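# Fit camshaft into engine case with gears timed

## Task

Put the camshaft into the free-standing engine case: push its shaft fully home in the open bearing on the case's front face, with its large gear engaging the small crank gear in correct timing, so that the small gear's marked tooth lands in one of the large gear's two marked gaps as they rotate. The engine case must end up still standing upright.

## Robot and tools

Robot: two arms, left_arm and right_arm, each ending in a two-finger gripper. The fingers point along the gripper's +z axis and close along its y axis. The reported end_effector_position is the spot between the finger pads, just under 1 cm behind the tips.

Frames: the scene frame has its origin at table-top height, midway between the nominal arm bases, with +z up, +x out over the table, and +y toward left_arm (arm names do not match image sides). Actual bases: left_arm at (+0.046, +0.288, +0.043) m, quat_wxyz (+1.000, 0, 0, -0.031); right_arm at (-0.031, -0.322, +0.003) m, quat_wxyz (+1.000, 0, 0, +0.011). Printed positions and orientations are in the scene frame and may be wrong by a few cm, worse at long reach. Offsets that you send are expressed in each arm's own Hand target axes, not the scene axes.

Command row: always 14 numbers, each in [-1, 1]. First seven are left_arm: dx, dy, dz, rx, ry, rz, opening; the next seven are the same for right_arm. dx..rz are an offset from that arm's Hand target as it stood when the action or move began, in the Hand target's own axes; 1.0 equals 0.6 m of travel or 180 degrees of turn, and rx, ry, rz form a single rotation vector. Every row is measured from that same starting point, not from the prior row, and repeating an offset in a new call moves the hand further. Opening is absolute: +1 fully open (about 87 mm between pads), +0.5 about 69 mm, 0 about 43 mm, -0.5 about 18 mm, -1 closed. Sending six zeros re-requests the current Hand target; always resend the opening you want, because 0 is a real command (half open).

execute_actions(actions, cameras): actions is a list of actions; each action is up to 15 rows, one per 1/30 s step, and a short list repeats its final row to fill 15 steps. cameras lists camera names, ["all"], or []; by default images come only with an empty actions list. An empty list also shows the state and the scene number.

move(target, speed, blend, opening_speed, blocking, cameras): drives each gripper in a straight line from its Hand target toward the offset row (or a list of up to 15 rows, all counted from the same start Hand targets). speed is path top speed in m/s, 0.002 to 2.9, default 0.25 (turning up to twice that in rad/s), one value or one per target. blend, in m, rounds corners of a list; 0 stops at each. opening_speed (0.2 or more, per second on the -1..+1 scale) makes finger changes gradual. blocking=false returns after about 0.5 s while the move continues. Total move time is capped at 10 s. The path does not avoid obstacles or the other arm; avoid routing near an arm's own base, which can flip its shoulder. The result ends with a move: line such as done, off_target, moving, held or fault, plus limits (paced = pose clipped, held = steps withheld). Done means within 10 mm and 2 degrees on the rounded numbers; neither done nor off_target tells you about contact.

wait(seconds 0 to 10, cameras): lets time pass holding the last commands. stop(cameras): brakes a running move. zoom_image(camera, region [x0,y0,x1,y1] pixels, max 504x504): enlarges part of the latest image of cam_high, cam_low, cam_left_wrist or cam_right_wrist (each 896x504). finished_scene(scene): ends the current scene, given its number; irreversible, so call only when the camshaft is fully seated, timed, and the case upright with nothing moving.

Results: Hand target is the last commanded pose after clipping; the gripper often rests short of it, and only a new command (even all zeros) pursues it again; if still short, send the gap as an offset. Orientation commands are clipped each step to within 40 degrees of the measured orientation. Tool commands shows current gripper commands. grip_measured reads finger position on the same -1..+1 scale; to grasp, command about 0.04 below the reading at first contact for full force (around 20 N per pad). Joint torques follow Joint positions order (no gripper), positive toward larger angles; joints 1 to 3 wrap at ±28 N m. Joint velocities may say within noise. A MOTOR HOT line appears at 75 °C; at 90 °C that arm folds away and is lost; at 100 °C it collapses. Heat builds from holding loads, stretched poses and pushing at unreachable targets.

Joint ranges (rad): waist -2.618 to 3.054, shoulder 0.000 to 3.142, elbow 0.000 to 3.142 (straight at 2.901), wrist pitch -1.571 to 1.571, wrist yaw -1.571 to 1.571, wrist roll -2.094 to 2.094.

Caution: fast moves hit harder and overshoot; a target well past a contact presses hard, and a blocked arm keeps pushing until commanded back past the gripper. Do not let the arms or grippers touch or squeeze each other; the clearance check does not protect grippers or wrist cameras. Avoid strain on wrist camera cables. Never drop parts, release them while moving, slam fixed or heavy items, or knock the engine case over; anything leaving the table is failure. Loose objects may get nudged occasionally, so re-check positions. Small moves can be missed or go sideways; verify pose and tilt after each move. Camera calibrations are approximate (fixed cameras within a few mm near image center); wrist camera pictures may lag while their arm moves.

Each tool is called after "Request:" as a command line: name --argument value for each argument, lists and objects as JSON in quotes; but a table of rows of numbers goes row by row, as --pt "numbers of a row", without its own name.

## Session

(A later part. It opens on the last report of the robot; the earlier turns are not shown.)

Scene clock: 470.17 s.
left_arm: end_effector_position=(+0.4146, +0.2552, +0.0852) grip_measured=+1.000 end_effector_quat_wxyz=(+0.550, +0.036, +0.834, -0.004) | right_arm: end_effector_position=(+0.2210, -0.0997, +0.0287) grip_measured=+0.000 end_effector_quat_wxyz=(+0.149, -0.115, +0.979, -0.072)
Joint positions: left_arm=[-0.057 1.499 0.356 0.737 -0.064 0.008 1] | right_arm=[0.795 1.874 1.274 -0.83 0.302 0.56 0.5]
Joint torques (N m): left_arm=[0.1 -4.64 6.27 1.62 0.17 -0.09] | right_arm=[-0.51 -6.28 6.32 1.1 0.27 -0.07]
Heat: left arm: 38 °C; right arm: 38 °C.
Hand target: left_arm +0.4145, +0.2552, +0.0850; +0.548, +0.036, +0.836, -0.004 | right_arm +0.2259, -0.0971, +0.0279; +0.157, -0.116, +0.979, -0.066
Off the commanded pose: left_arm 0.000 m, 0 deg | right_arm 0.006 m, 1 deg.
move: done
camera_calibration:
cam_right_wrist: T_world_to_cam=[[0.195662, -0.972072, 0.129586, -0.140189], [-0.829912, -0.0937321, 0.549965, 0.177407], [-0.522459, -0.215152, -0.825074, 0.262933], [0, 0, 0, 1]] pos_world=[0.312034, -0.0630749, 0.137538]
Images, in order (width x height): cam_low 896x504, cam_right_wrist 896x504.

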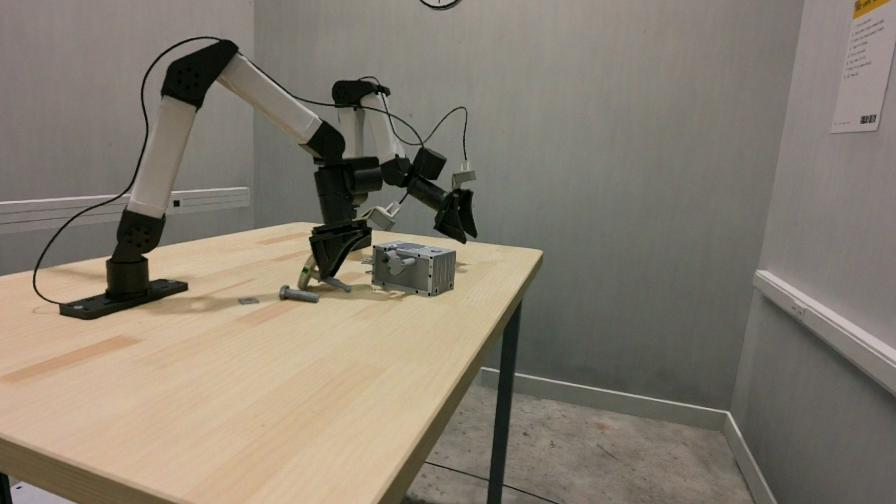

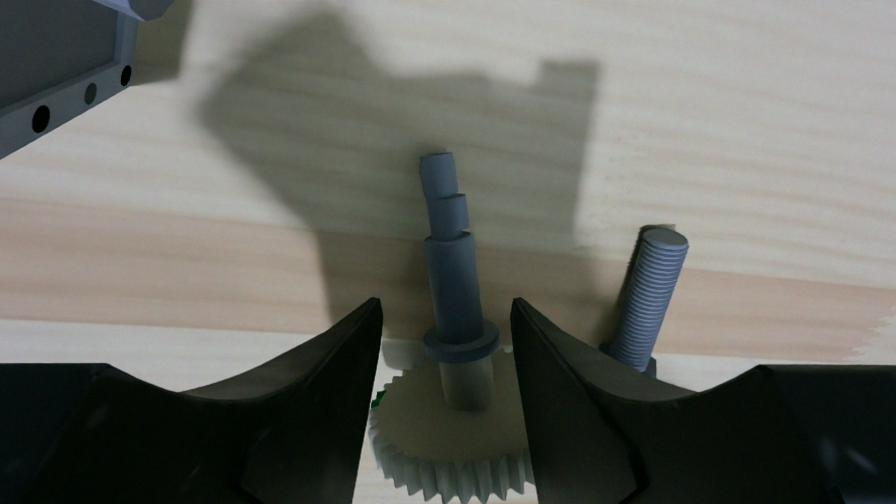

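Request:
move --target '[0,0,0,0,0,0,1,0,-0.008,0.0145,0,0,0,0]' --speed 0.05 --cameras '["cam_right_wrist"]'

Scene clock: 482.33 s.
left_arm: end_effector_position=(+0.4146, +0.2552, +0.0852) grip_measured=+1.000 end_effector_quat_wxyz=(+0.550, +0.036, +0.834, -0.004) | right_arm: end_effector_position=(+0.2252, -0.1040, +0.0232) grip_measured=+0.000 end_effector_quat_wxyz=(+0.152, -0.116, +0.979, -0.071)
Joint positions: left_arm=[-0.057 1.499 0.356 0.737 -0.064 0.008 1] | right_arm=[0.779 1.874 1.25 -0.794 0.302 0.541 0.5]
Joint torques (N m): left_arm=[0.05 -4.53 6.19 1.63 0.14 -0.03] | right_arm=[-0.69 -5.91 6.11 1.14 0.24 -0.07]
Heat: left arm: 38 °C; right arm: 38 °C.
Hand target: left_arm +0.4145, +0.2552, +0.0850; +0.548, +0.036, +0.836, -0.004 | right_arm +0.2296, -0.1025, +0.0205; +0.157, -0.116, +0.979, -0.066
Off the commanded pose: left_arm 0.000 m, 0 deg | right_arm 0.005 m, 1 deg.
move: done
camera_calibration:
cam_right_wrist: T_world_to_cam=[[0.196836, -0.972007, 0.128288, -0.144725], [-0.833105, -0.0968334, 0.544573, 0.184054], [-0.516906, -0.214069, -0.828844, 0.258669], [0, 0, 0, 1]] pos_world=[0.315531, -0.0674781, 0.132732]
Images, in order (width x height): cam_right_wrist 896x504.

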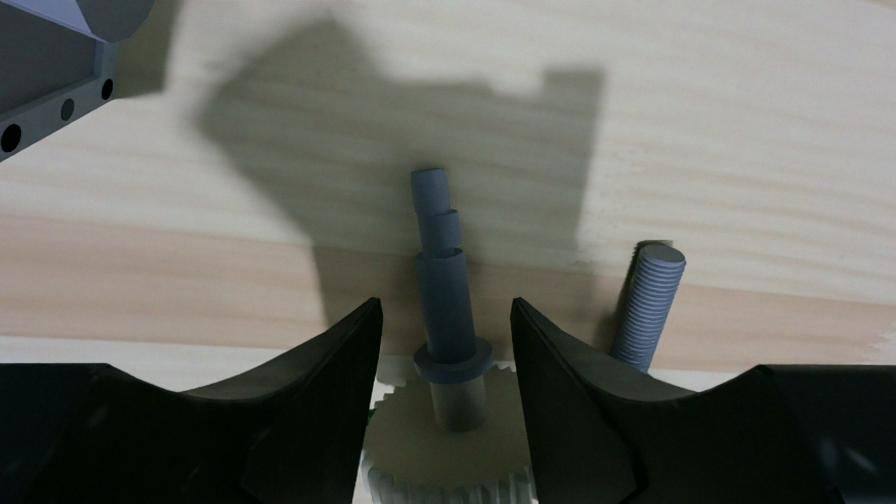

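Request:
move --target '[0,0,0,0,0,0,1,0,0,0,0,0,0,-0.85]' --opening_speed 0.6 --cameras '["cam_right_wrist"]'

Scene clock: 490.20 s.
left_arm: end_effector_position=(+0.4146, +0.2552, +0.0852) grip_measured=+1.000 end_effector_quat_wxyz=(+0.550, +0.036, +0.834, -0.004) | right_arm: end_effector_position=(+0.2261, -0.1031, +0.0232) grip_measured=-0.546 end_effector_quat_wxyz=(+0.154, -0.117, +0.979, -0.069)
Joint positions: left_arm=[-0.057 1.499 0.356 0.737 -0.064 0.008 1] | right_arm=[0.779 1.874 1.25 -0.789 0.301 0.539 0.227]
Joint torques (N m): left_arm=[0.24 -4.52 6.26 1.65 0.11 -0.11] | right_arm=[-0.7 -5.9 6.12 1.09 0.23 -0.05]
Heat: left arm: 38 °C; right arm: 39 °C.
Hand target: left_arm +0.4145, +0.2552, +0.0850; +0.548, +0.036, +0.836, -0.004 | right_arm +0.2297, -0.1024, +0.0205; +0.157, -0.116, +0.979, -0.066
Off the commanded pose: left_arm 0.000 m, 0 deg | right_arm 0.004 m, 1 deg.
move: done
camera_calibration:
cam_right_wrist: T_world_to_cam=[[0.198526, -0.972006, 0.125669, -0.144265], [-0.834627, -0.100447, 0.541579, 0.184888], [-0.513795, -0.212404, -0.831203, 0.258816], [0, 0, 0, 1]] pos_world=[0.315931, -0.0666819, 0.133127]
Images, in order (width x height): cam_right_wrist 896x504.

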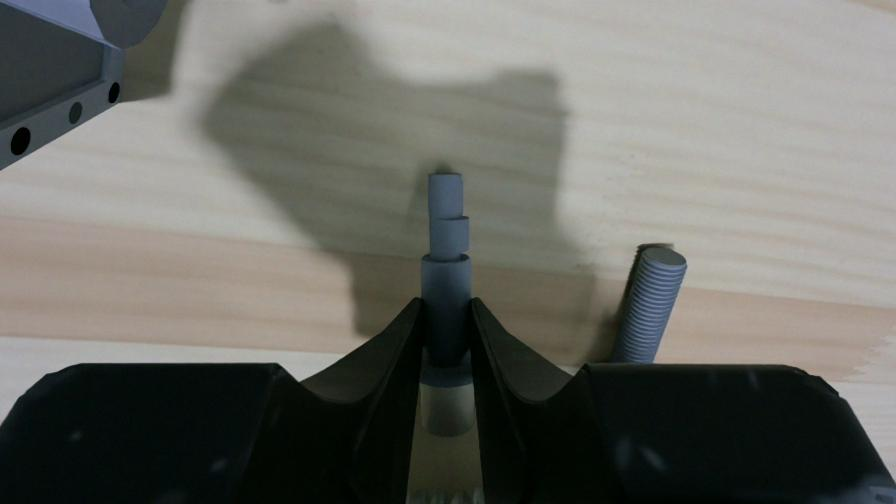

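Request:
move --pt "0 0 0 0 0 0 1 -0.021 -0.072 -0.158 0 0 0 -0.85" --pt "0 0 0 0 0 0 1 -0.1065 -0.1645 -0.203 -0.325 -0.0127 -0.1716 -0.85" --speed '[0.15,0.25]' --blend 0.02 --cameras '["all"]'

Request:
zoom_image --camera "cam_low" --region '[260, 130, 480, 320]'

Request:
zoom_image --camera "cam_high" --region '[380, 170, 520, 320]'

Scene clock: 554.33 s.
left_arm: end_effector_position=(+0.4146, +0.2552, +0.0852) grip_measured=+1.000 end_effector_quat_wxyz=(+0.550, +0.036, +0.834, -0.004) | right_arm: end_effector_position=(+0.2679, -0.1750, +0.1587) grip_measured=-0.546 end_effector_quat_wxyz=(+0.066, -0.424, +0.826, +0.366)
Joint positions: left_arm=[-0.057 1.499 0.356 0.737 -0.064 0.008 1] | right_arm=[0.14 1.969 1.797 -1.524 -0.753 -0.837 0.227]
Joint torques (N m): left_arm=[-0.02 -4.66 6.2 1.67 0.14 -0.06] | right_arm=[-0.43 -6.83 9.69 -0.06 -0.72 -0.1]
Heat: left arm: 38 °C; right arm: 40 °C.
Hand target: left_arm +0.4145, +0.2552, +0.0850; +0.548, +0.036, +0.836, -0.004 | right_arm +0.2697, -0.1706, +0.1702; +0.078, -0.423, +0.819, +0.379
Off the commanded pose: left_arm 0.000 m, 0 deg | right_arm 0.012 m, 2 deg.
move: off_target (right_arm)
camera_calibration:
cam_right_wrist: T_world_to_cam=[[0.724768, -0.361244, -0.586697, -0.160526], [-0.241261, -0.93068, 0.275005, -0.12274], [-0.645371, -0.0577677, -0.761682, 0.42903], [0, 0, 0, 1]] pos_world=[0.363616, -0.147436, 0.266358]

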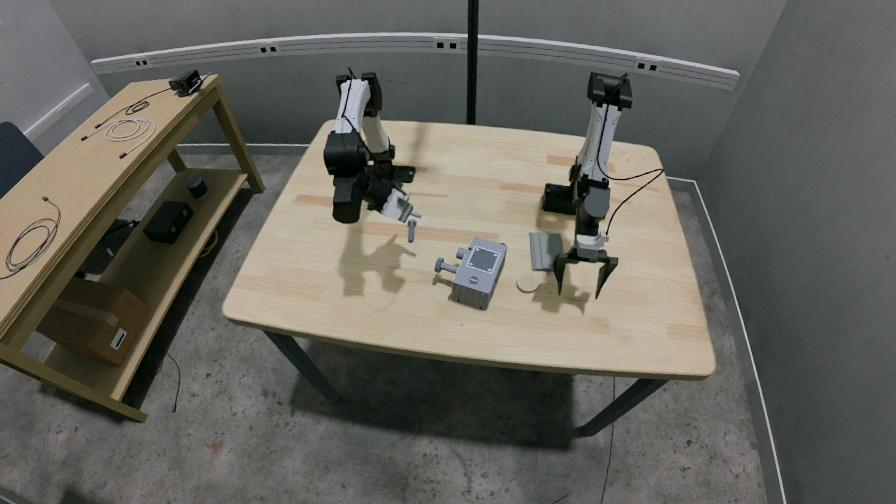

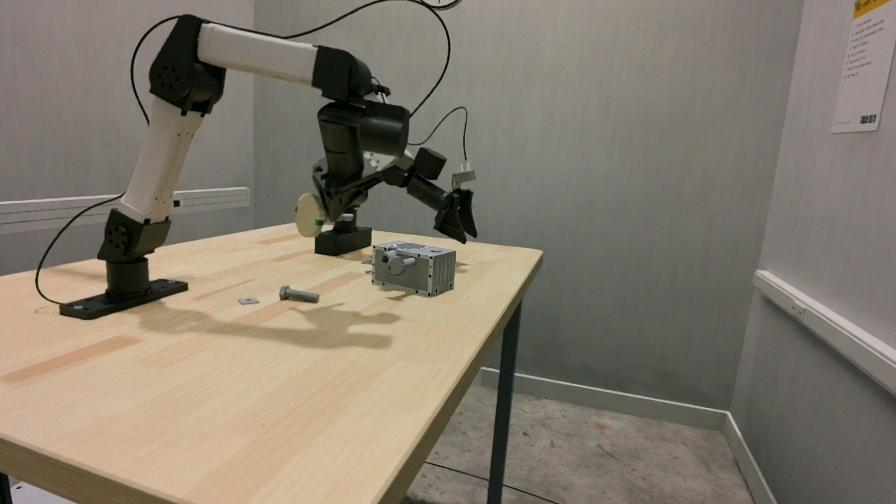

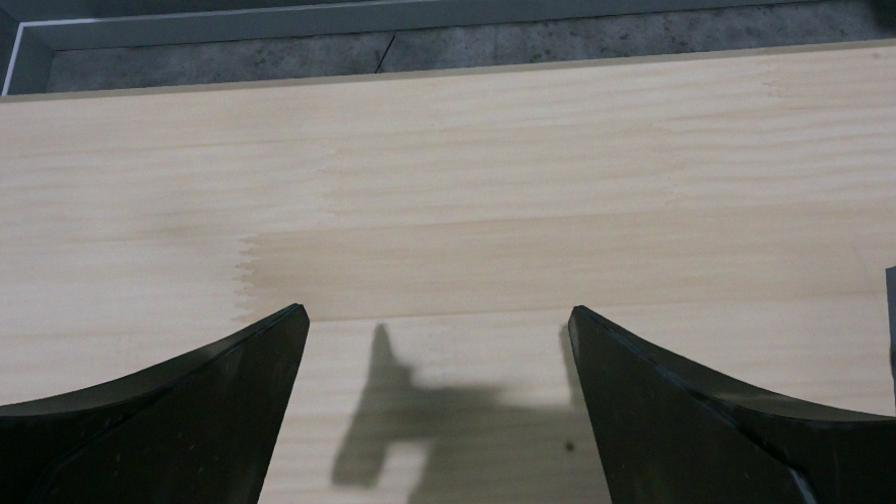

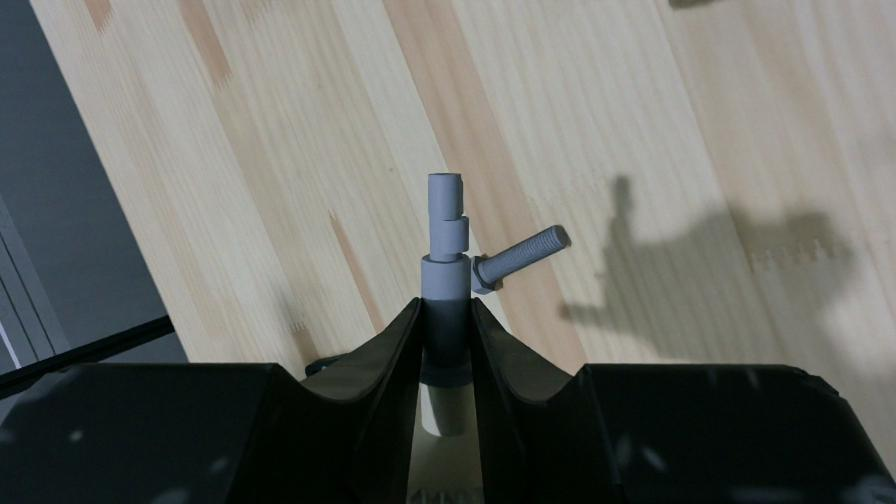

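Scaled by 2.291 from the camera's 896x504 image, which has a finer 1280x720 frame.

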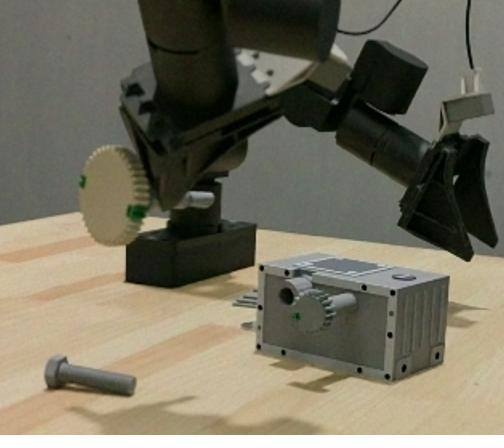

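Scaled by 3.360 from the camera's 896x504 image, which has a finer 1280x720 frame.

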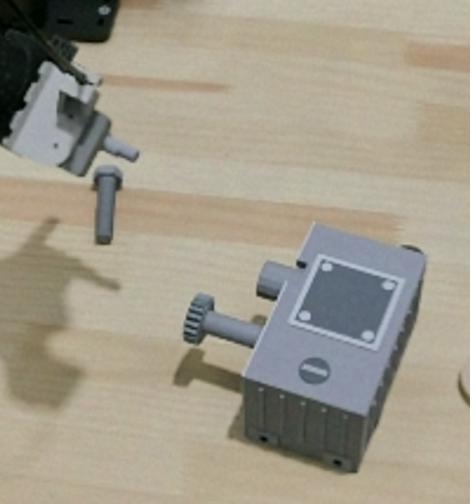

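Request:
move --target '[0,0,0,0,0,0,1,0.0175,-0.0895,0.149,-0.0236,-0.0117,-0.0314,-0.85]' --speed 0.15 --cameras '["cam_right_wrist","cam_low","cam_high"]'

Request:
zoom_image --camera "cam_low" --region '[280, 180, 480, 320]'

Request:
zoom_image --camera "cam_high" --region '[380, 170, 520, 320]'

Scene clock: 617.43 s.
left_arm: end_effector_position=(+0.4146, +0.2552, +0.0852) grip_measured=+1.000 end_effector_quat_wxyz=(+0.550, +0.036, +0.834, -0.004) | right_arm: end_effector_position=(+0.2845, -0.1426, +0.0671) grip_measured=-0.546 end_effector_quat_wxyz=(+0.080, -0.455, +0.791, +0.400)
Joint positions: left_arm=[-0.057 1.499 0.356 0.737 -0.064 0.008 1] | right_arm=[0.194 2.108 1.607 -1.192 -0.834 -0.884 0.227]
Joint torques (N m): left_arm=[0.09 -4.59 6.12 1.61 0.14 -0.11] | right_arm=[0.28 -8.28 6.31 0.39 -0.76 -0.09]
Motor temperatures (°C): left_arm=[22 32 33 38 22 22 22] | right_arm=[23 35 42 29 24 24 25]
Heat: left arm: 38 °C; right arm: 42 °C.
Hand target: left_arm +0.4145, +0.2552, +0.0850; +0.548, +0.036, +0.836, -0.004 | right_arm +0.2862, -0.1349, +0.0731; +0.096, -0.459, +0.781, +0.413
Off the commanded pose: left_arm 0.000 m, 0 deg | right_arm 0.010 m, 3 deg.
move: off_target (right_arm)
camera_calibration:
cam_right_wrist: T_world_to_cam=[[0.760798, -0.251096, -0.598445, -0.208419], [-0.173498, -0.96725, 0.185273, -0.0818945], [-0.625367, -0.037126, -0.779447, 0.370274], [0, 0, 0, 1]] pos_world=[0.375913, -0.117799, 0.179054]
Images, in order (width x height): cam_high 896x504, cam_low 896x504, cam_right_wrist 896x504.

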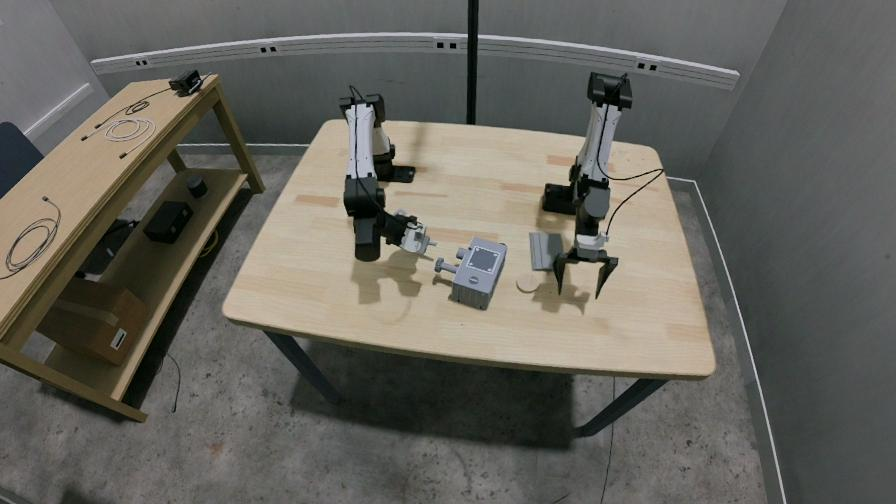

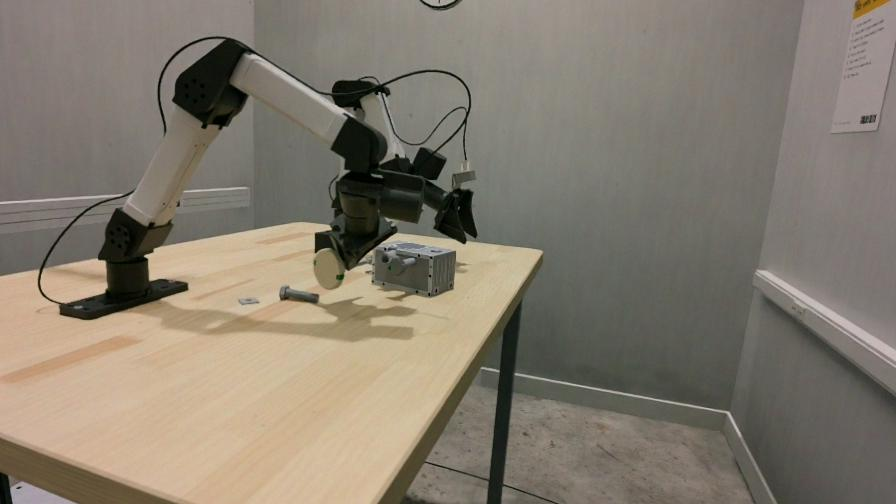

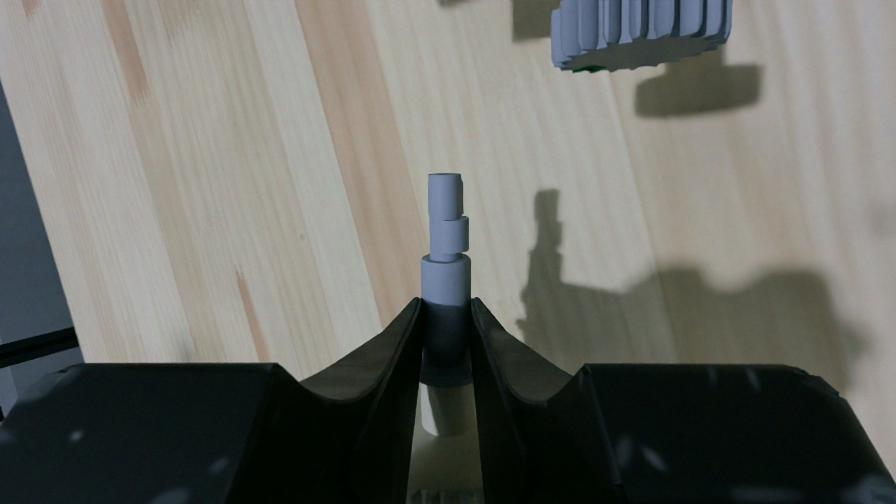

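Scaled by 2.520 from the camera's 896x504 image, which has a finer 1280x720 frame.

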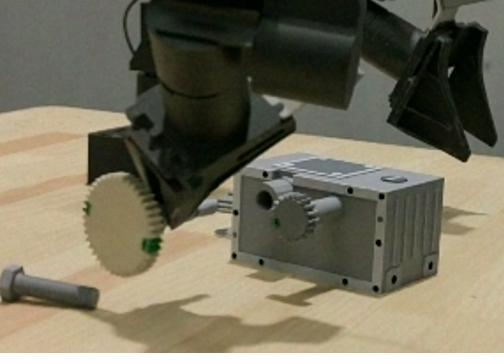

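Scaled by 3.360 from the camera's 896x504 image, which has a finer 1280x720 frame.

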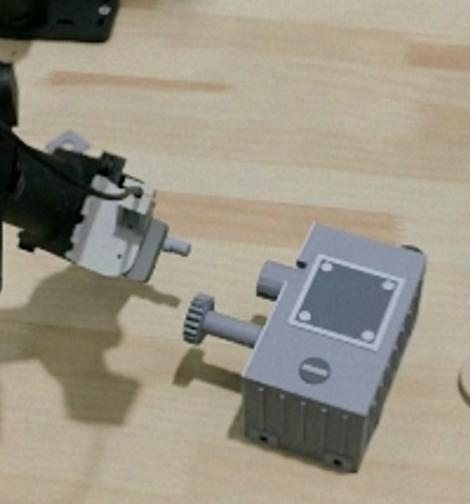

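Request:
move --target '[0,0,0,0,0,0,1,-0.0533,-0.0047,0.0535,0.029,0,-0.0217,-0.85]' --speed 0.1 --cameras '["cam_right_wrist","cam_low","cam_high"]'

Request:
zoom_image --camera "cam_low" --region '[310, 200, 450, 300]'

Request:
zoom_image --camera "cam_high" --region '[400, 200, 520, 310]'

Scene clock: 652.63 s.
left_arm: end_effector_position=(+0.4146, +0.2552, +0.0852) grip_measured=+1.000 end_effector_quat_wxyz=(+0.550, +0.036, +0.834, -0.004) | right_arm: end_effector_position=(+0.2939, -0.0953, +0.0542) grip_measured=-0.546 end_effector_quat_wxyz=(+0.106, -0.476, +0.788, +0.375)
Joint positions: left_arm=[-0.057 1.499 0.356 0.737 -0.064 0.008 1] | right_arm=[0.316 2.108 1.582 -0.972 -0.799 -0.718 0.227]
Joint torques (N m): left_arm=[0.16 -4.53 6.13 1.64 0.14 -0.09] | right_arm=[-0.08 -10.73 6.41 0.9 -0.44 0.11]
Heat: left arm: 38 °C; right arm: 41 °C.
Hand target: left_arm +0.4145, +0.2552, +0.0850; +0.548, +0.036, +0.836, -0.004 | right_arm +0.2989, -0.0917, +0.0678; +0.130, -0.480, +0.783, +0.373
Off the commanded pose: left_arm 0.000 m, 0 deg | right_arm 0.015 m, 3 deg.
move: off_target (right_arm)
camera_calibration:
cam_right_wrist: T_world_to_cam=[[0.809236, -0.252103, -0.530643, -0.229328], [-0.178566, -0.966062, 0.186653, -0.0305772], [-0.559689, -0.0562913, -0.826789, 0.349163], [0, 0, 0, 1]] pos_world=[0.375543, -0.067699, 0.1727]
Images, in order (width x height): cam_high 896x504, cam_low 896x504, cam_right_wrist 896x504.

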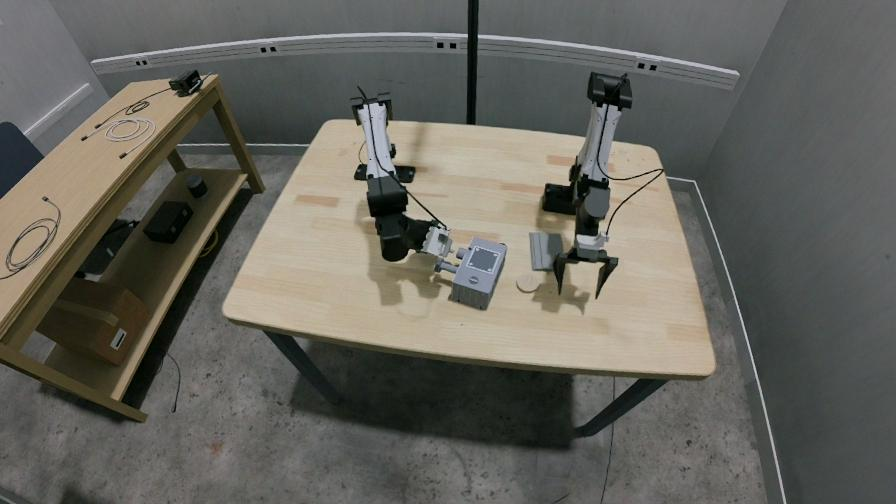

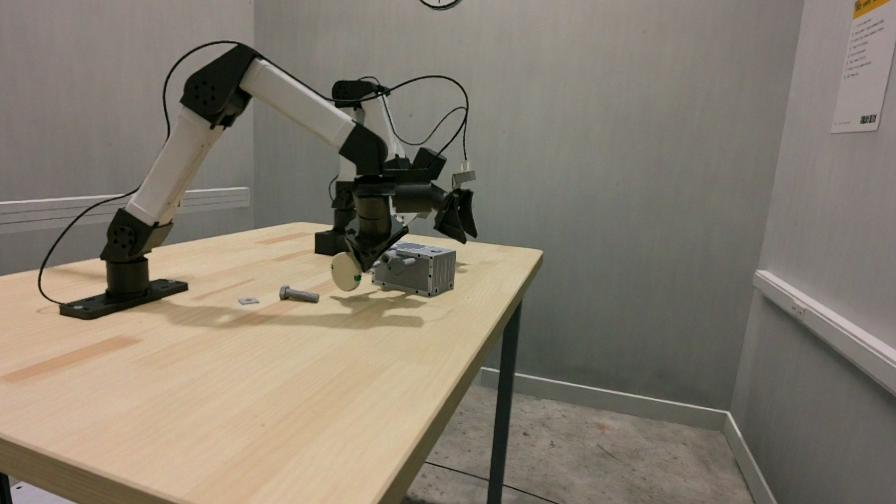

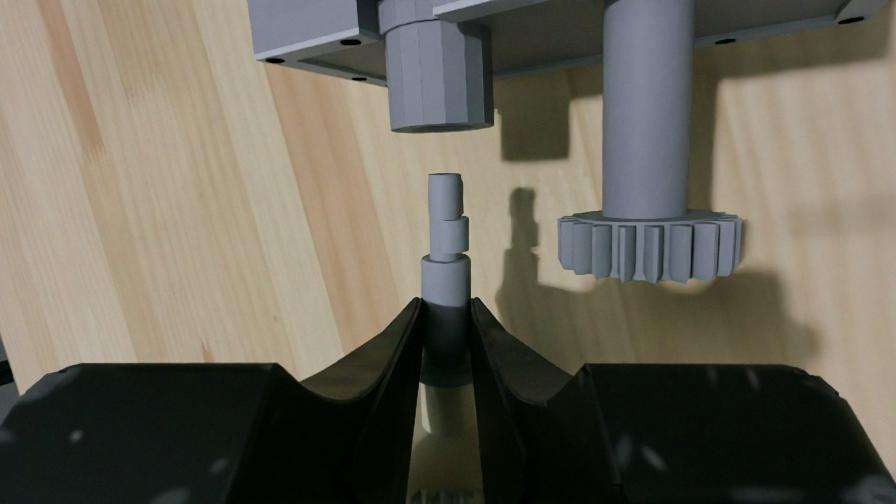

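Scaled by 3.600 from the camera's 896x504 image, which has a finer 1280x720 frame.

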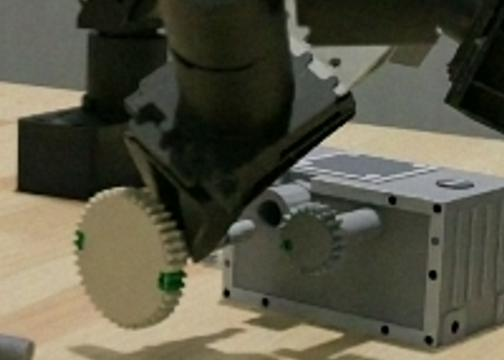

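Scaled by 4.200 from the camera's 896x504 image, which has a finer 1280x720 frame.

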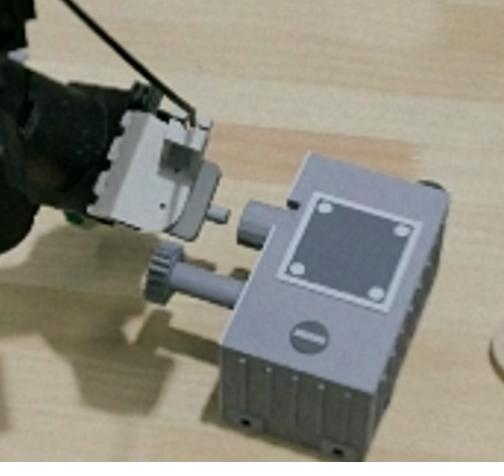

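Request:
zoom_image --camera "cam_low" --region '[365, 240, 425, 280]'

Request:
zoom_image --camera "cam_right_wrist" --region '[370, 80, 520, 320]'

Request:
zoom_image --camera "cam_high" --region '[440, 240, 480, 270]'

Scaled by 8.400 from the camera's 896x504 image, which has a finer 1280x720 frame.

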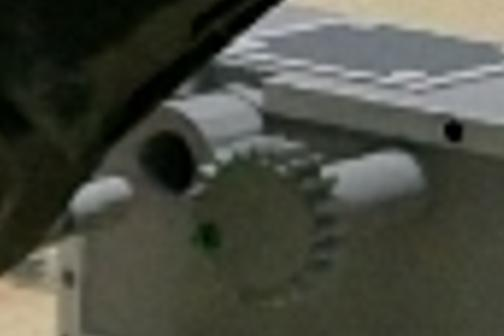

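Scaled by 2.100 from the camera's 896x504 image, which has a finer 1280x720 frame.

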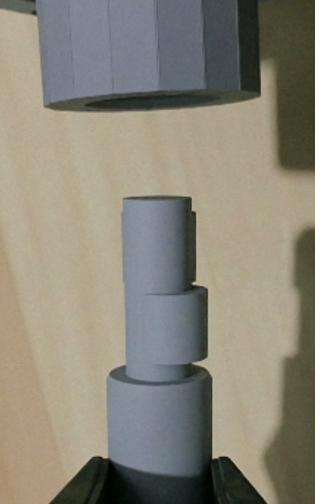

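Scaled by 12.600 from the camera's 896x504 image, which has a finer 1280x720 frame.

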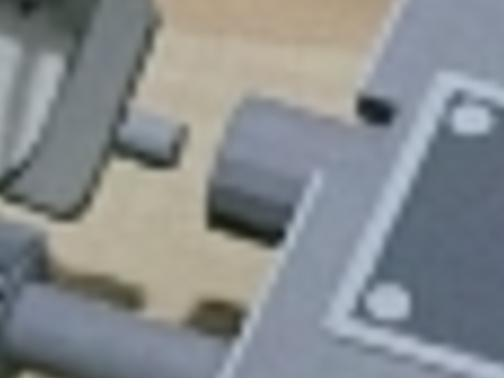

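Request:
move --target '[0,0,0,0,0,0,1,-0.0165,-0.001,0.001,0,0,0,-0.85]' --speed 0.05 --cameras '["cam_right_wrist","cam_low","cam_high"]'

Request:
zoom_image --camera "cam_low" --region '[365, 240, 425, 280]'

Request:
zoom_image --camera "cam_right_wrist" --region '[370, 80, 520, 320]'

Request:
zoom_image --camera "cam_high" --region '[440, 240, 480, 270]'

Scene clock: 710.00 s.
left_arm: end_effector_position=(+0.4146, +0.2552, +0.0852) grip_measured=+1.000 end_effector_quat_wxyz=(+0.550, +0.036, +0.834, -0.004) | right_arm: end_effector_position=(+0.2951, -0.0921, +0.0570) grip_measured=-0.546 end_effector_quat_wxyz=(+0.107, -0.474, +0.790, +0.375)
Joint positions: left_arm=[-0.057 1.499 0.356 0.737 -0.064 0.008 1] | right_arm=[0.323 2.108 1.593 -0.971 -0.797 -0.702 0.227]
Joint torques (N m): left_arm=[0.13 -4.52 6.11 1.65 0.15 -0.06] | right_arm=[0.31 -9.29 9.99 0.7 -0.43 0.1]
Motor temperatures (°C): left_arm=[22 32 33 38 22 22 22] | right_arm=[23 45 40 29 24 24 25]
Heat: left arm: 38 °C; right arm: 45 °C.
Hand target: left_arm +0.4145, +0.2552, +0.0850; +0.548, +0.036, +0.836, -0.004 | right_arm +0.3044, -0.0849, +0.0727; +0.130, -0.480, +0.783, +0.373
Off the commanded pose: left_arm 0.000 m, 0 deg | right_arm 0.020 m, 3 deg.
move: off_target (right_arm)
camera_calibration:
cam_right_wrist: T_world_to_cam=[[0.808172, -0.256727, -0.530047, -0.228242], [-0.183631, -0.964968, 0.187394, -0.0262013], [-0.559587, -0.0541137, -0.827003, 0.352563], [0, 0, 0, 1]] pos_world=[0.376937, -0.0648009, 0.175502]
Images, in order (width x height): cam_high 896x504, cam_low 896x504, cam_right_wrist 896x504.

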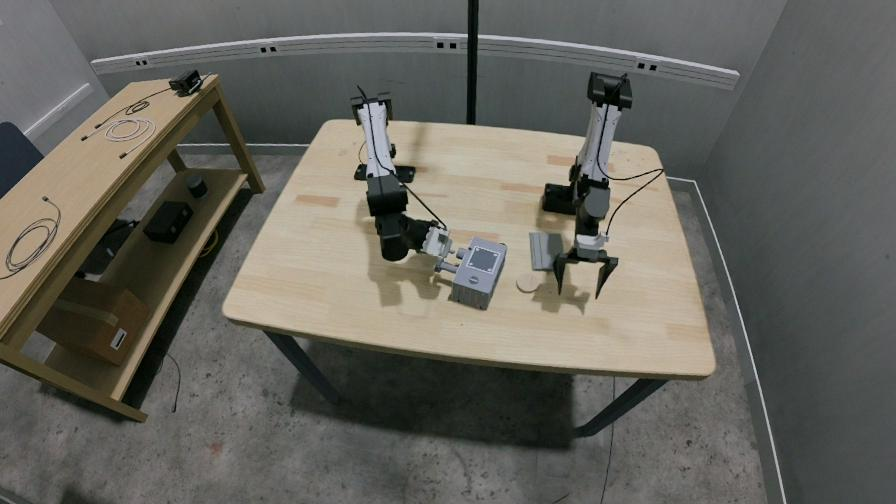

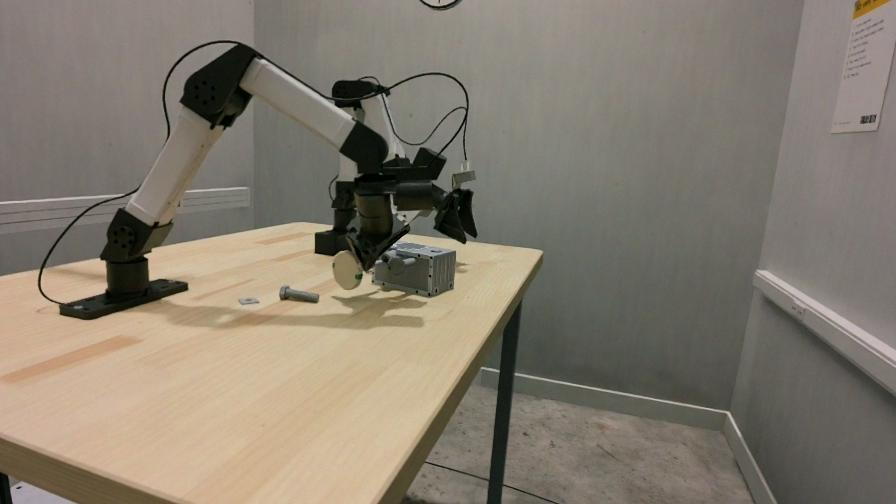

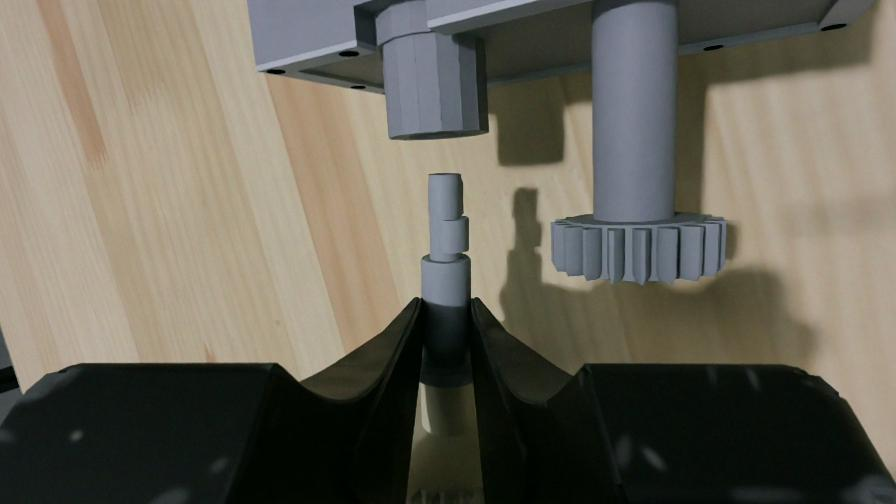

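Scaled by 8.400 from the camera's 896x504 image, which has a finer 1280x720 frame.

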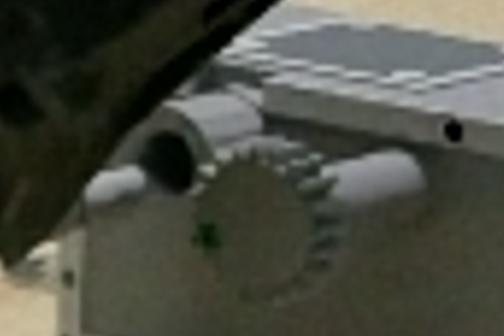

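Scaled by 2.100 from the camera's 896x504 image, which has a finer 1280x720 frame.

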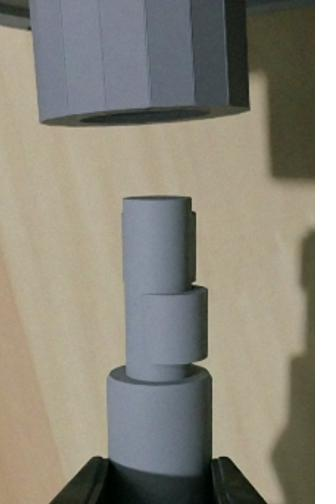

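Scaled by 12.600 from the camera's 896x504 image, which has a finer 1280x720 frame.

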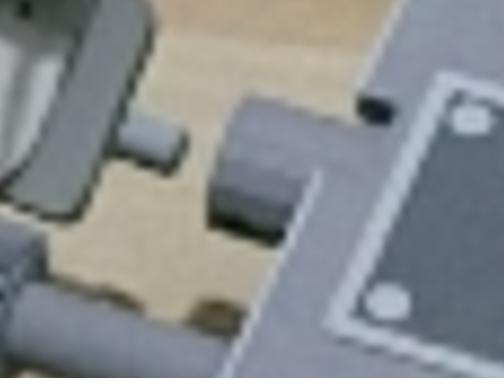

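Request:
move --target '[0,0,0,0,0,0,1,-0.0167,0.003,0.006,0,0,0,-0.85]' --speed 0.05 --cameras '["cam_right_wrist","cam_low","cam_high"]'

Request:
zoom_image --camera "cam_low" --region '[365, 240, 425, 280]'

Request:
zoom_image --camera "cam_right_wrist" --region '[370, 80, 520, 320]'

Request:
zoom_image --camera "cam_high" --region '[440, 240, 480, 270]'

Scene clock: 728.77 s.
left_arm: end_effector_position=(+0.4146, +0.2552, +0.0852) grip_measured=+1.000 end_effector_quat_wxyz=(+0.550, +0.036, +0.834, -0.004) | right_arm: end_effector_position=(+0.2999, -0.0821, +0.0661) grip_measured=-0.546 end_effector_quat_wxyz=(+0.116, -0.477, +0.788, +0.372)
Joint positions: left_arm=[-0.057 1.499 0.356 0.737 -0.064 0.008 1] | right_arm=[0.342 2.108 1.631 -0.971 -0.793 -0.674 0.227]
Joint torques (N m): left_arm=[0.28 -4.46 6.19 1.62 0.11 -0.07] | right_arm=[0.28 -8.12 10.19 0.74 -0.43 0.11]
Heat: left arm: 38 °C; right arm: 45 °C.
Hand target: left_arm +0.4145, +0.2552, +0.0850; +0.548, +0.036, +0.836, -0.004 | right_arm +0.3074, -0.0754, +0.0766; +0.130, -0.480, +0.783, +0.373
Off the commanded pose: left_arm 0.000 m, 0 deg | right_arm 0.015 m, 2 deg.
move: off_target (right_arm)
camera_calibration:
cam_right_wrist: T_world_to_cam=[[0.817307, -0.254378, -0.517012, -0.228051], [-0.18716, -0.965822, 0.179331, -0.0159601], [-0.544959, -0.0498048, -0.836982, 0.359917], [0, 0, 0, 1]] pos_world=[0.37954, -0.0555001, 0.186202]
Images, in order (width x height): cam_high 896x504, cam_low 896x504, cam_right_wrist 896x504.

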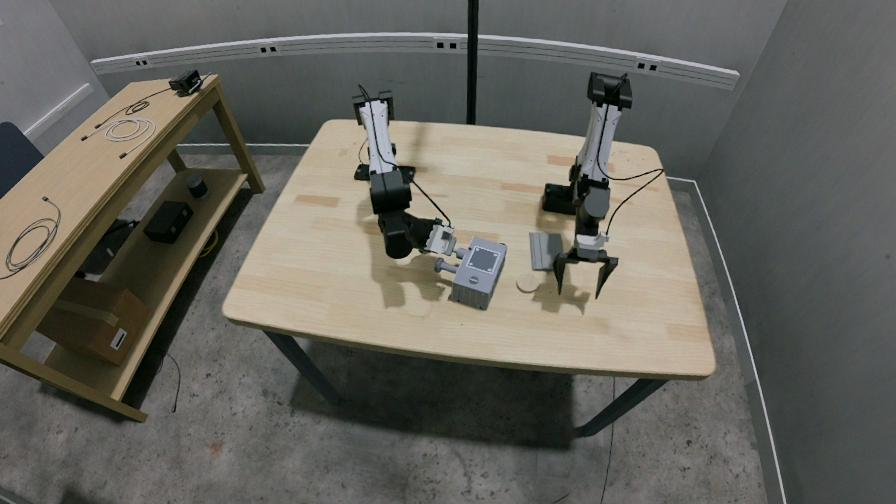

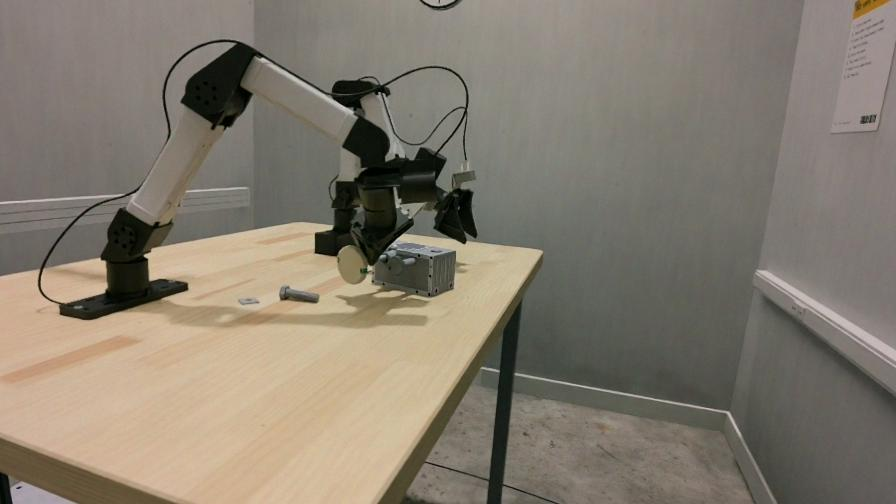

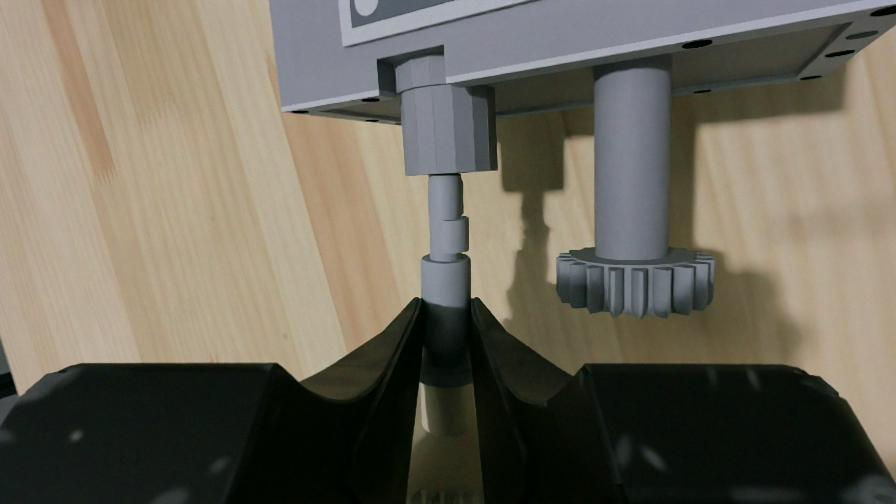

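Scaled by 8.400 from the camera's 896x504 image, which has a finer 1280x720 frame.

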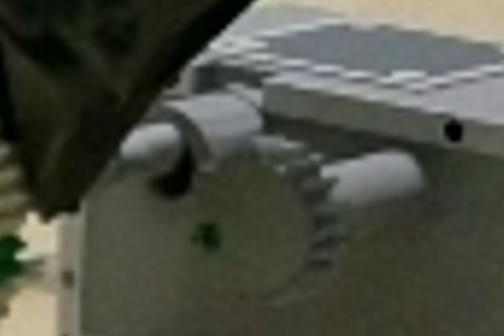

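Scaled by 2.100 from the camera's 896x504 image, which has a finer 1280x720 frame.

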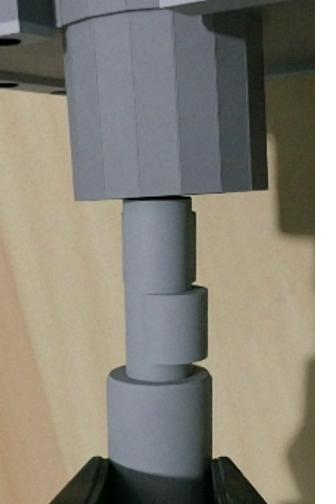

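Scaled by 12.600 from the camera's 896x504 image, which has a finer 1280x720 frame.

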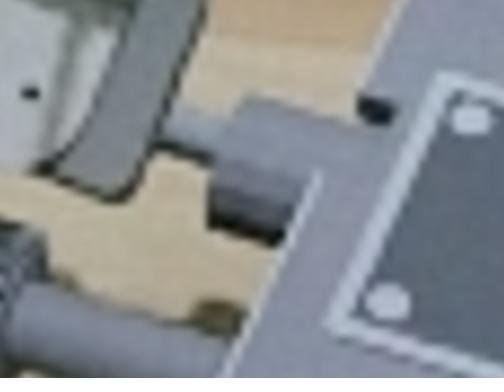

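Request:
move --target '[0,0,0,0,0,0,1,0.0108,-0.0027,0.0028,0,0,0,-0.85]' --speed 0.05 --cameras '["cam_right_wrist","cam_low"]'

Request:
zoom_image --camera "cam_low" --region '[365, 240, 425, 280]'

Request:
zoom_image --camera "cam_right_wrist" --region '[370, 80, 520, 320]'

Scene clock: 751.37 s.
left_arm: end_effector_position=(+0.4146, +0.2552, +0.0852) grip_measured=+1.000 end_effector_quat_wxyz=(+0.550, +0.036, +0.834, -0.004) | right_arm: end_effector_position=(+0.2999, -0.0821, +0.0661) grip_measured=-0.546 end_effector_quat_wxyz=(+0.115, -0.477, +0.788, +0.372)
Joint positions: left_arm=[-0.057 1.499 0.356 0.737 -0.064 0.008 1] | right_arm=[0.342 2.108 1.631 -0.971 -0.793 -0.673 0.227]
Joint torques (N m): left_arm=[0.17 -4.51 6.23 1.64 0.14 -0.12] | right_arm=[-0.2 -8.47 7.36 0.95 -0.44 0]
Motor temperatures (°C): left_arm=[22 32 33 38 22 22 22] | right_arm=[23 43 45 28 24 24 25]
Heat: left arm: 38 °C; right arm: 45 °C.
Hand target: left_arm +0.4145, +0.2552, +0.0850; +0.548, +0.036, +0.836, -0.004 | right_arm +0.3052, -0.0788, +0.0711; +0.130, -0.480, +0.783, +0.373
Off the commanded pose: left_arm 0.000 m, 0 deg | right_arm 0.008 m, 2 deg.
move: done
camera_calibration:
cam_right_wrist: T_world_to_cam=[[0.817075, -0.254671, -0.517234, -0.228019], [-0.187412, -0.96575, 0.179453, -0.0158645], [-0.54522, -0.0496903, -0.836819, 0.360047], [0, 0, 0, 1]] pos_world=[0.37964, -0.0555002, 0.186202]
Images, in order (width x height): cam_low 896x504, cam_right_wrist 896x504.

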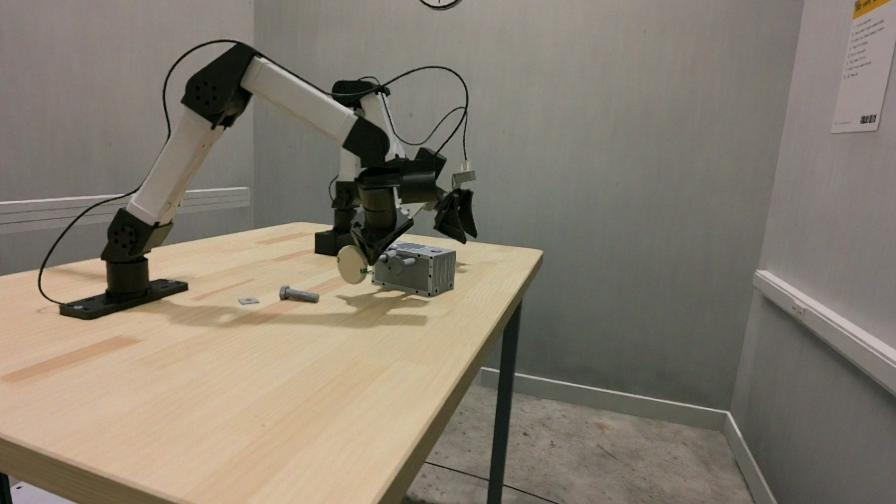

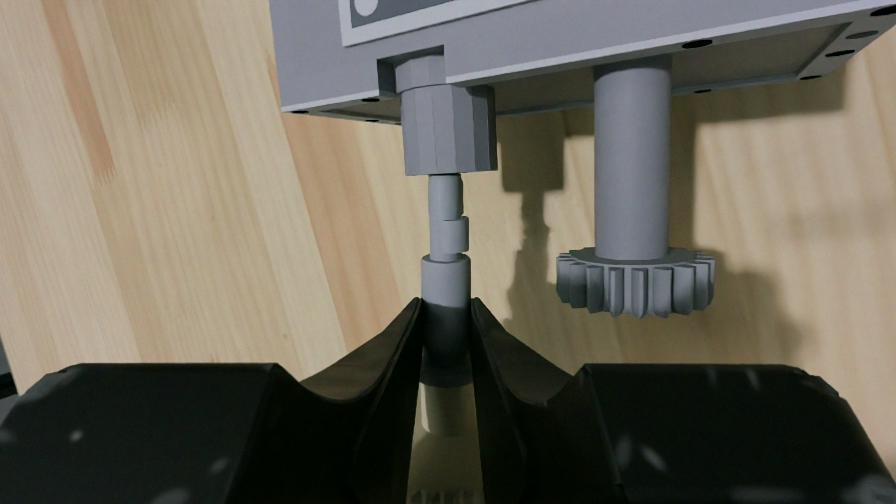

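Scaled by 8.400 from the camera's 896x504 image, which has a finer 1280x720 frame.

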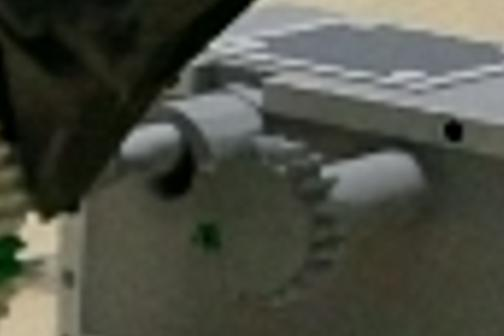

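Scaled by 2.100 from the camera's 896x504 image, which has a finer 1280x720 frame.

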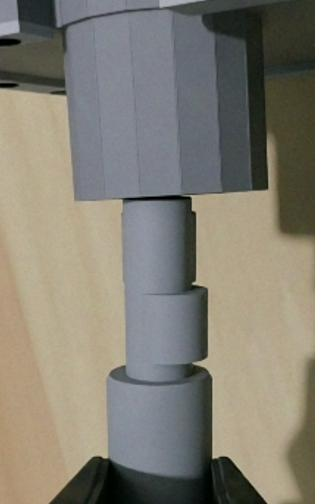

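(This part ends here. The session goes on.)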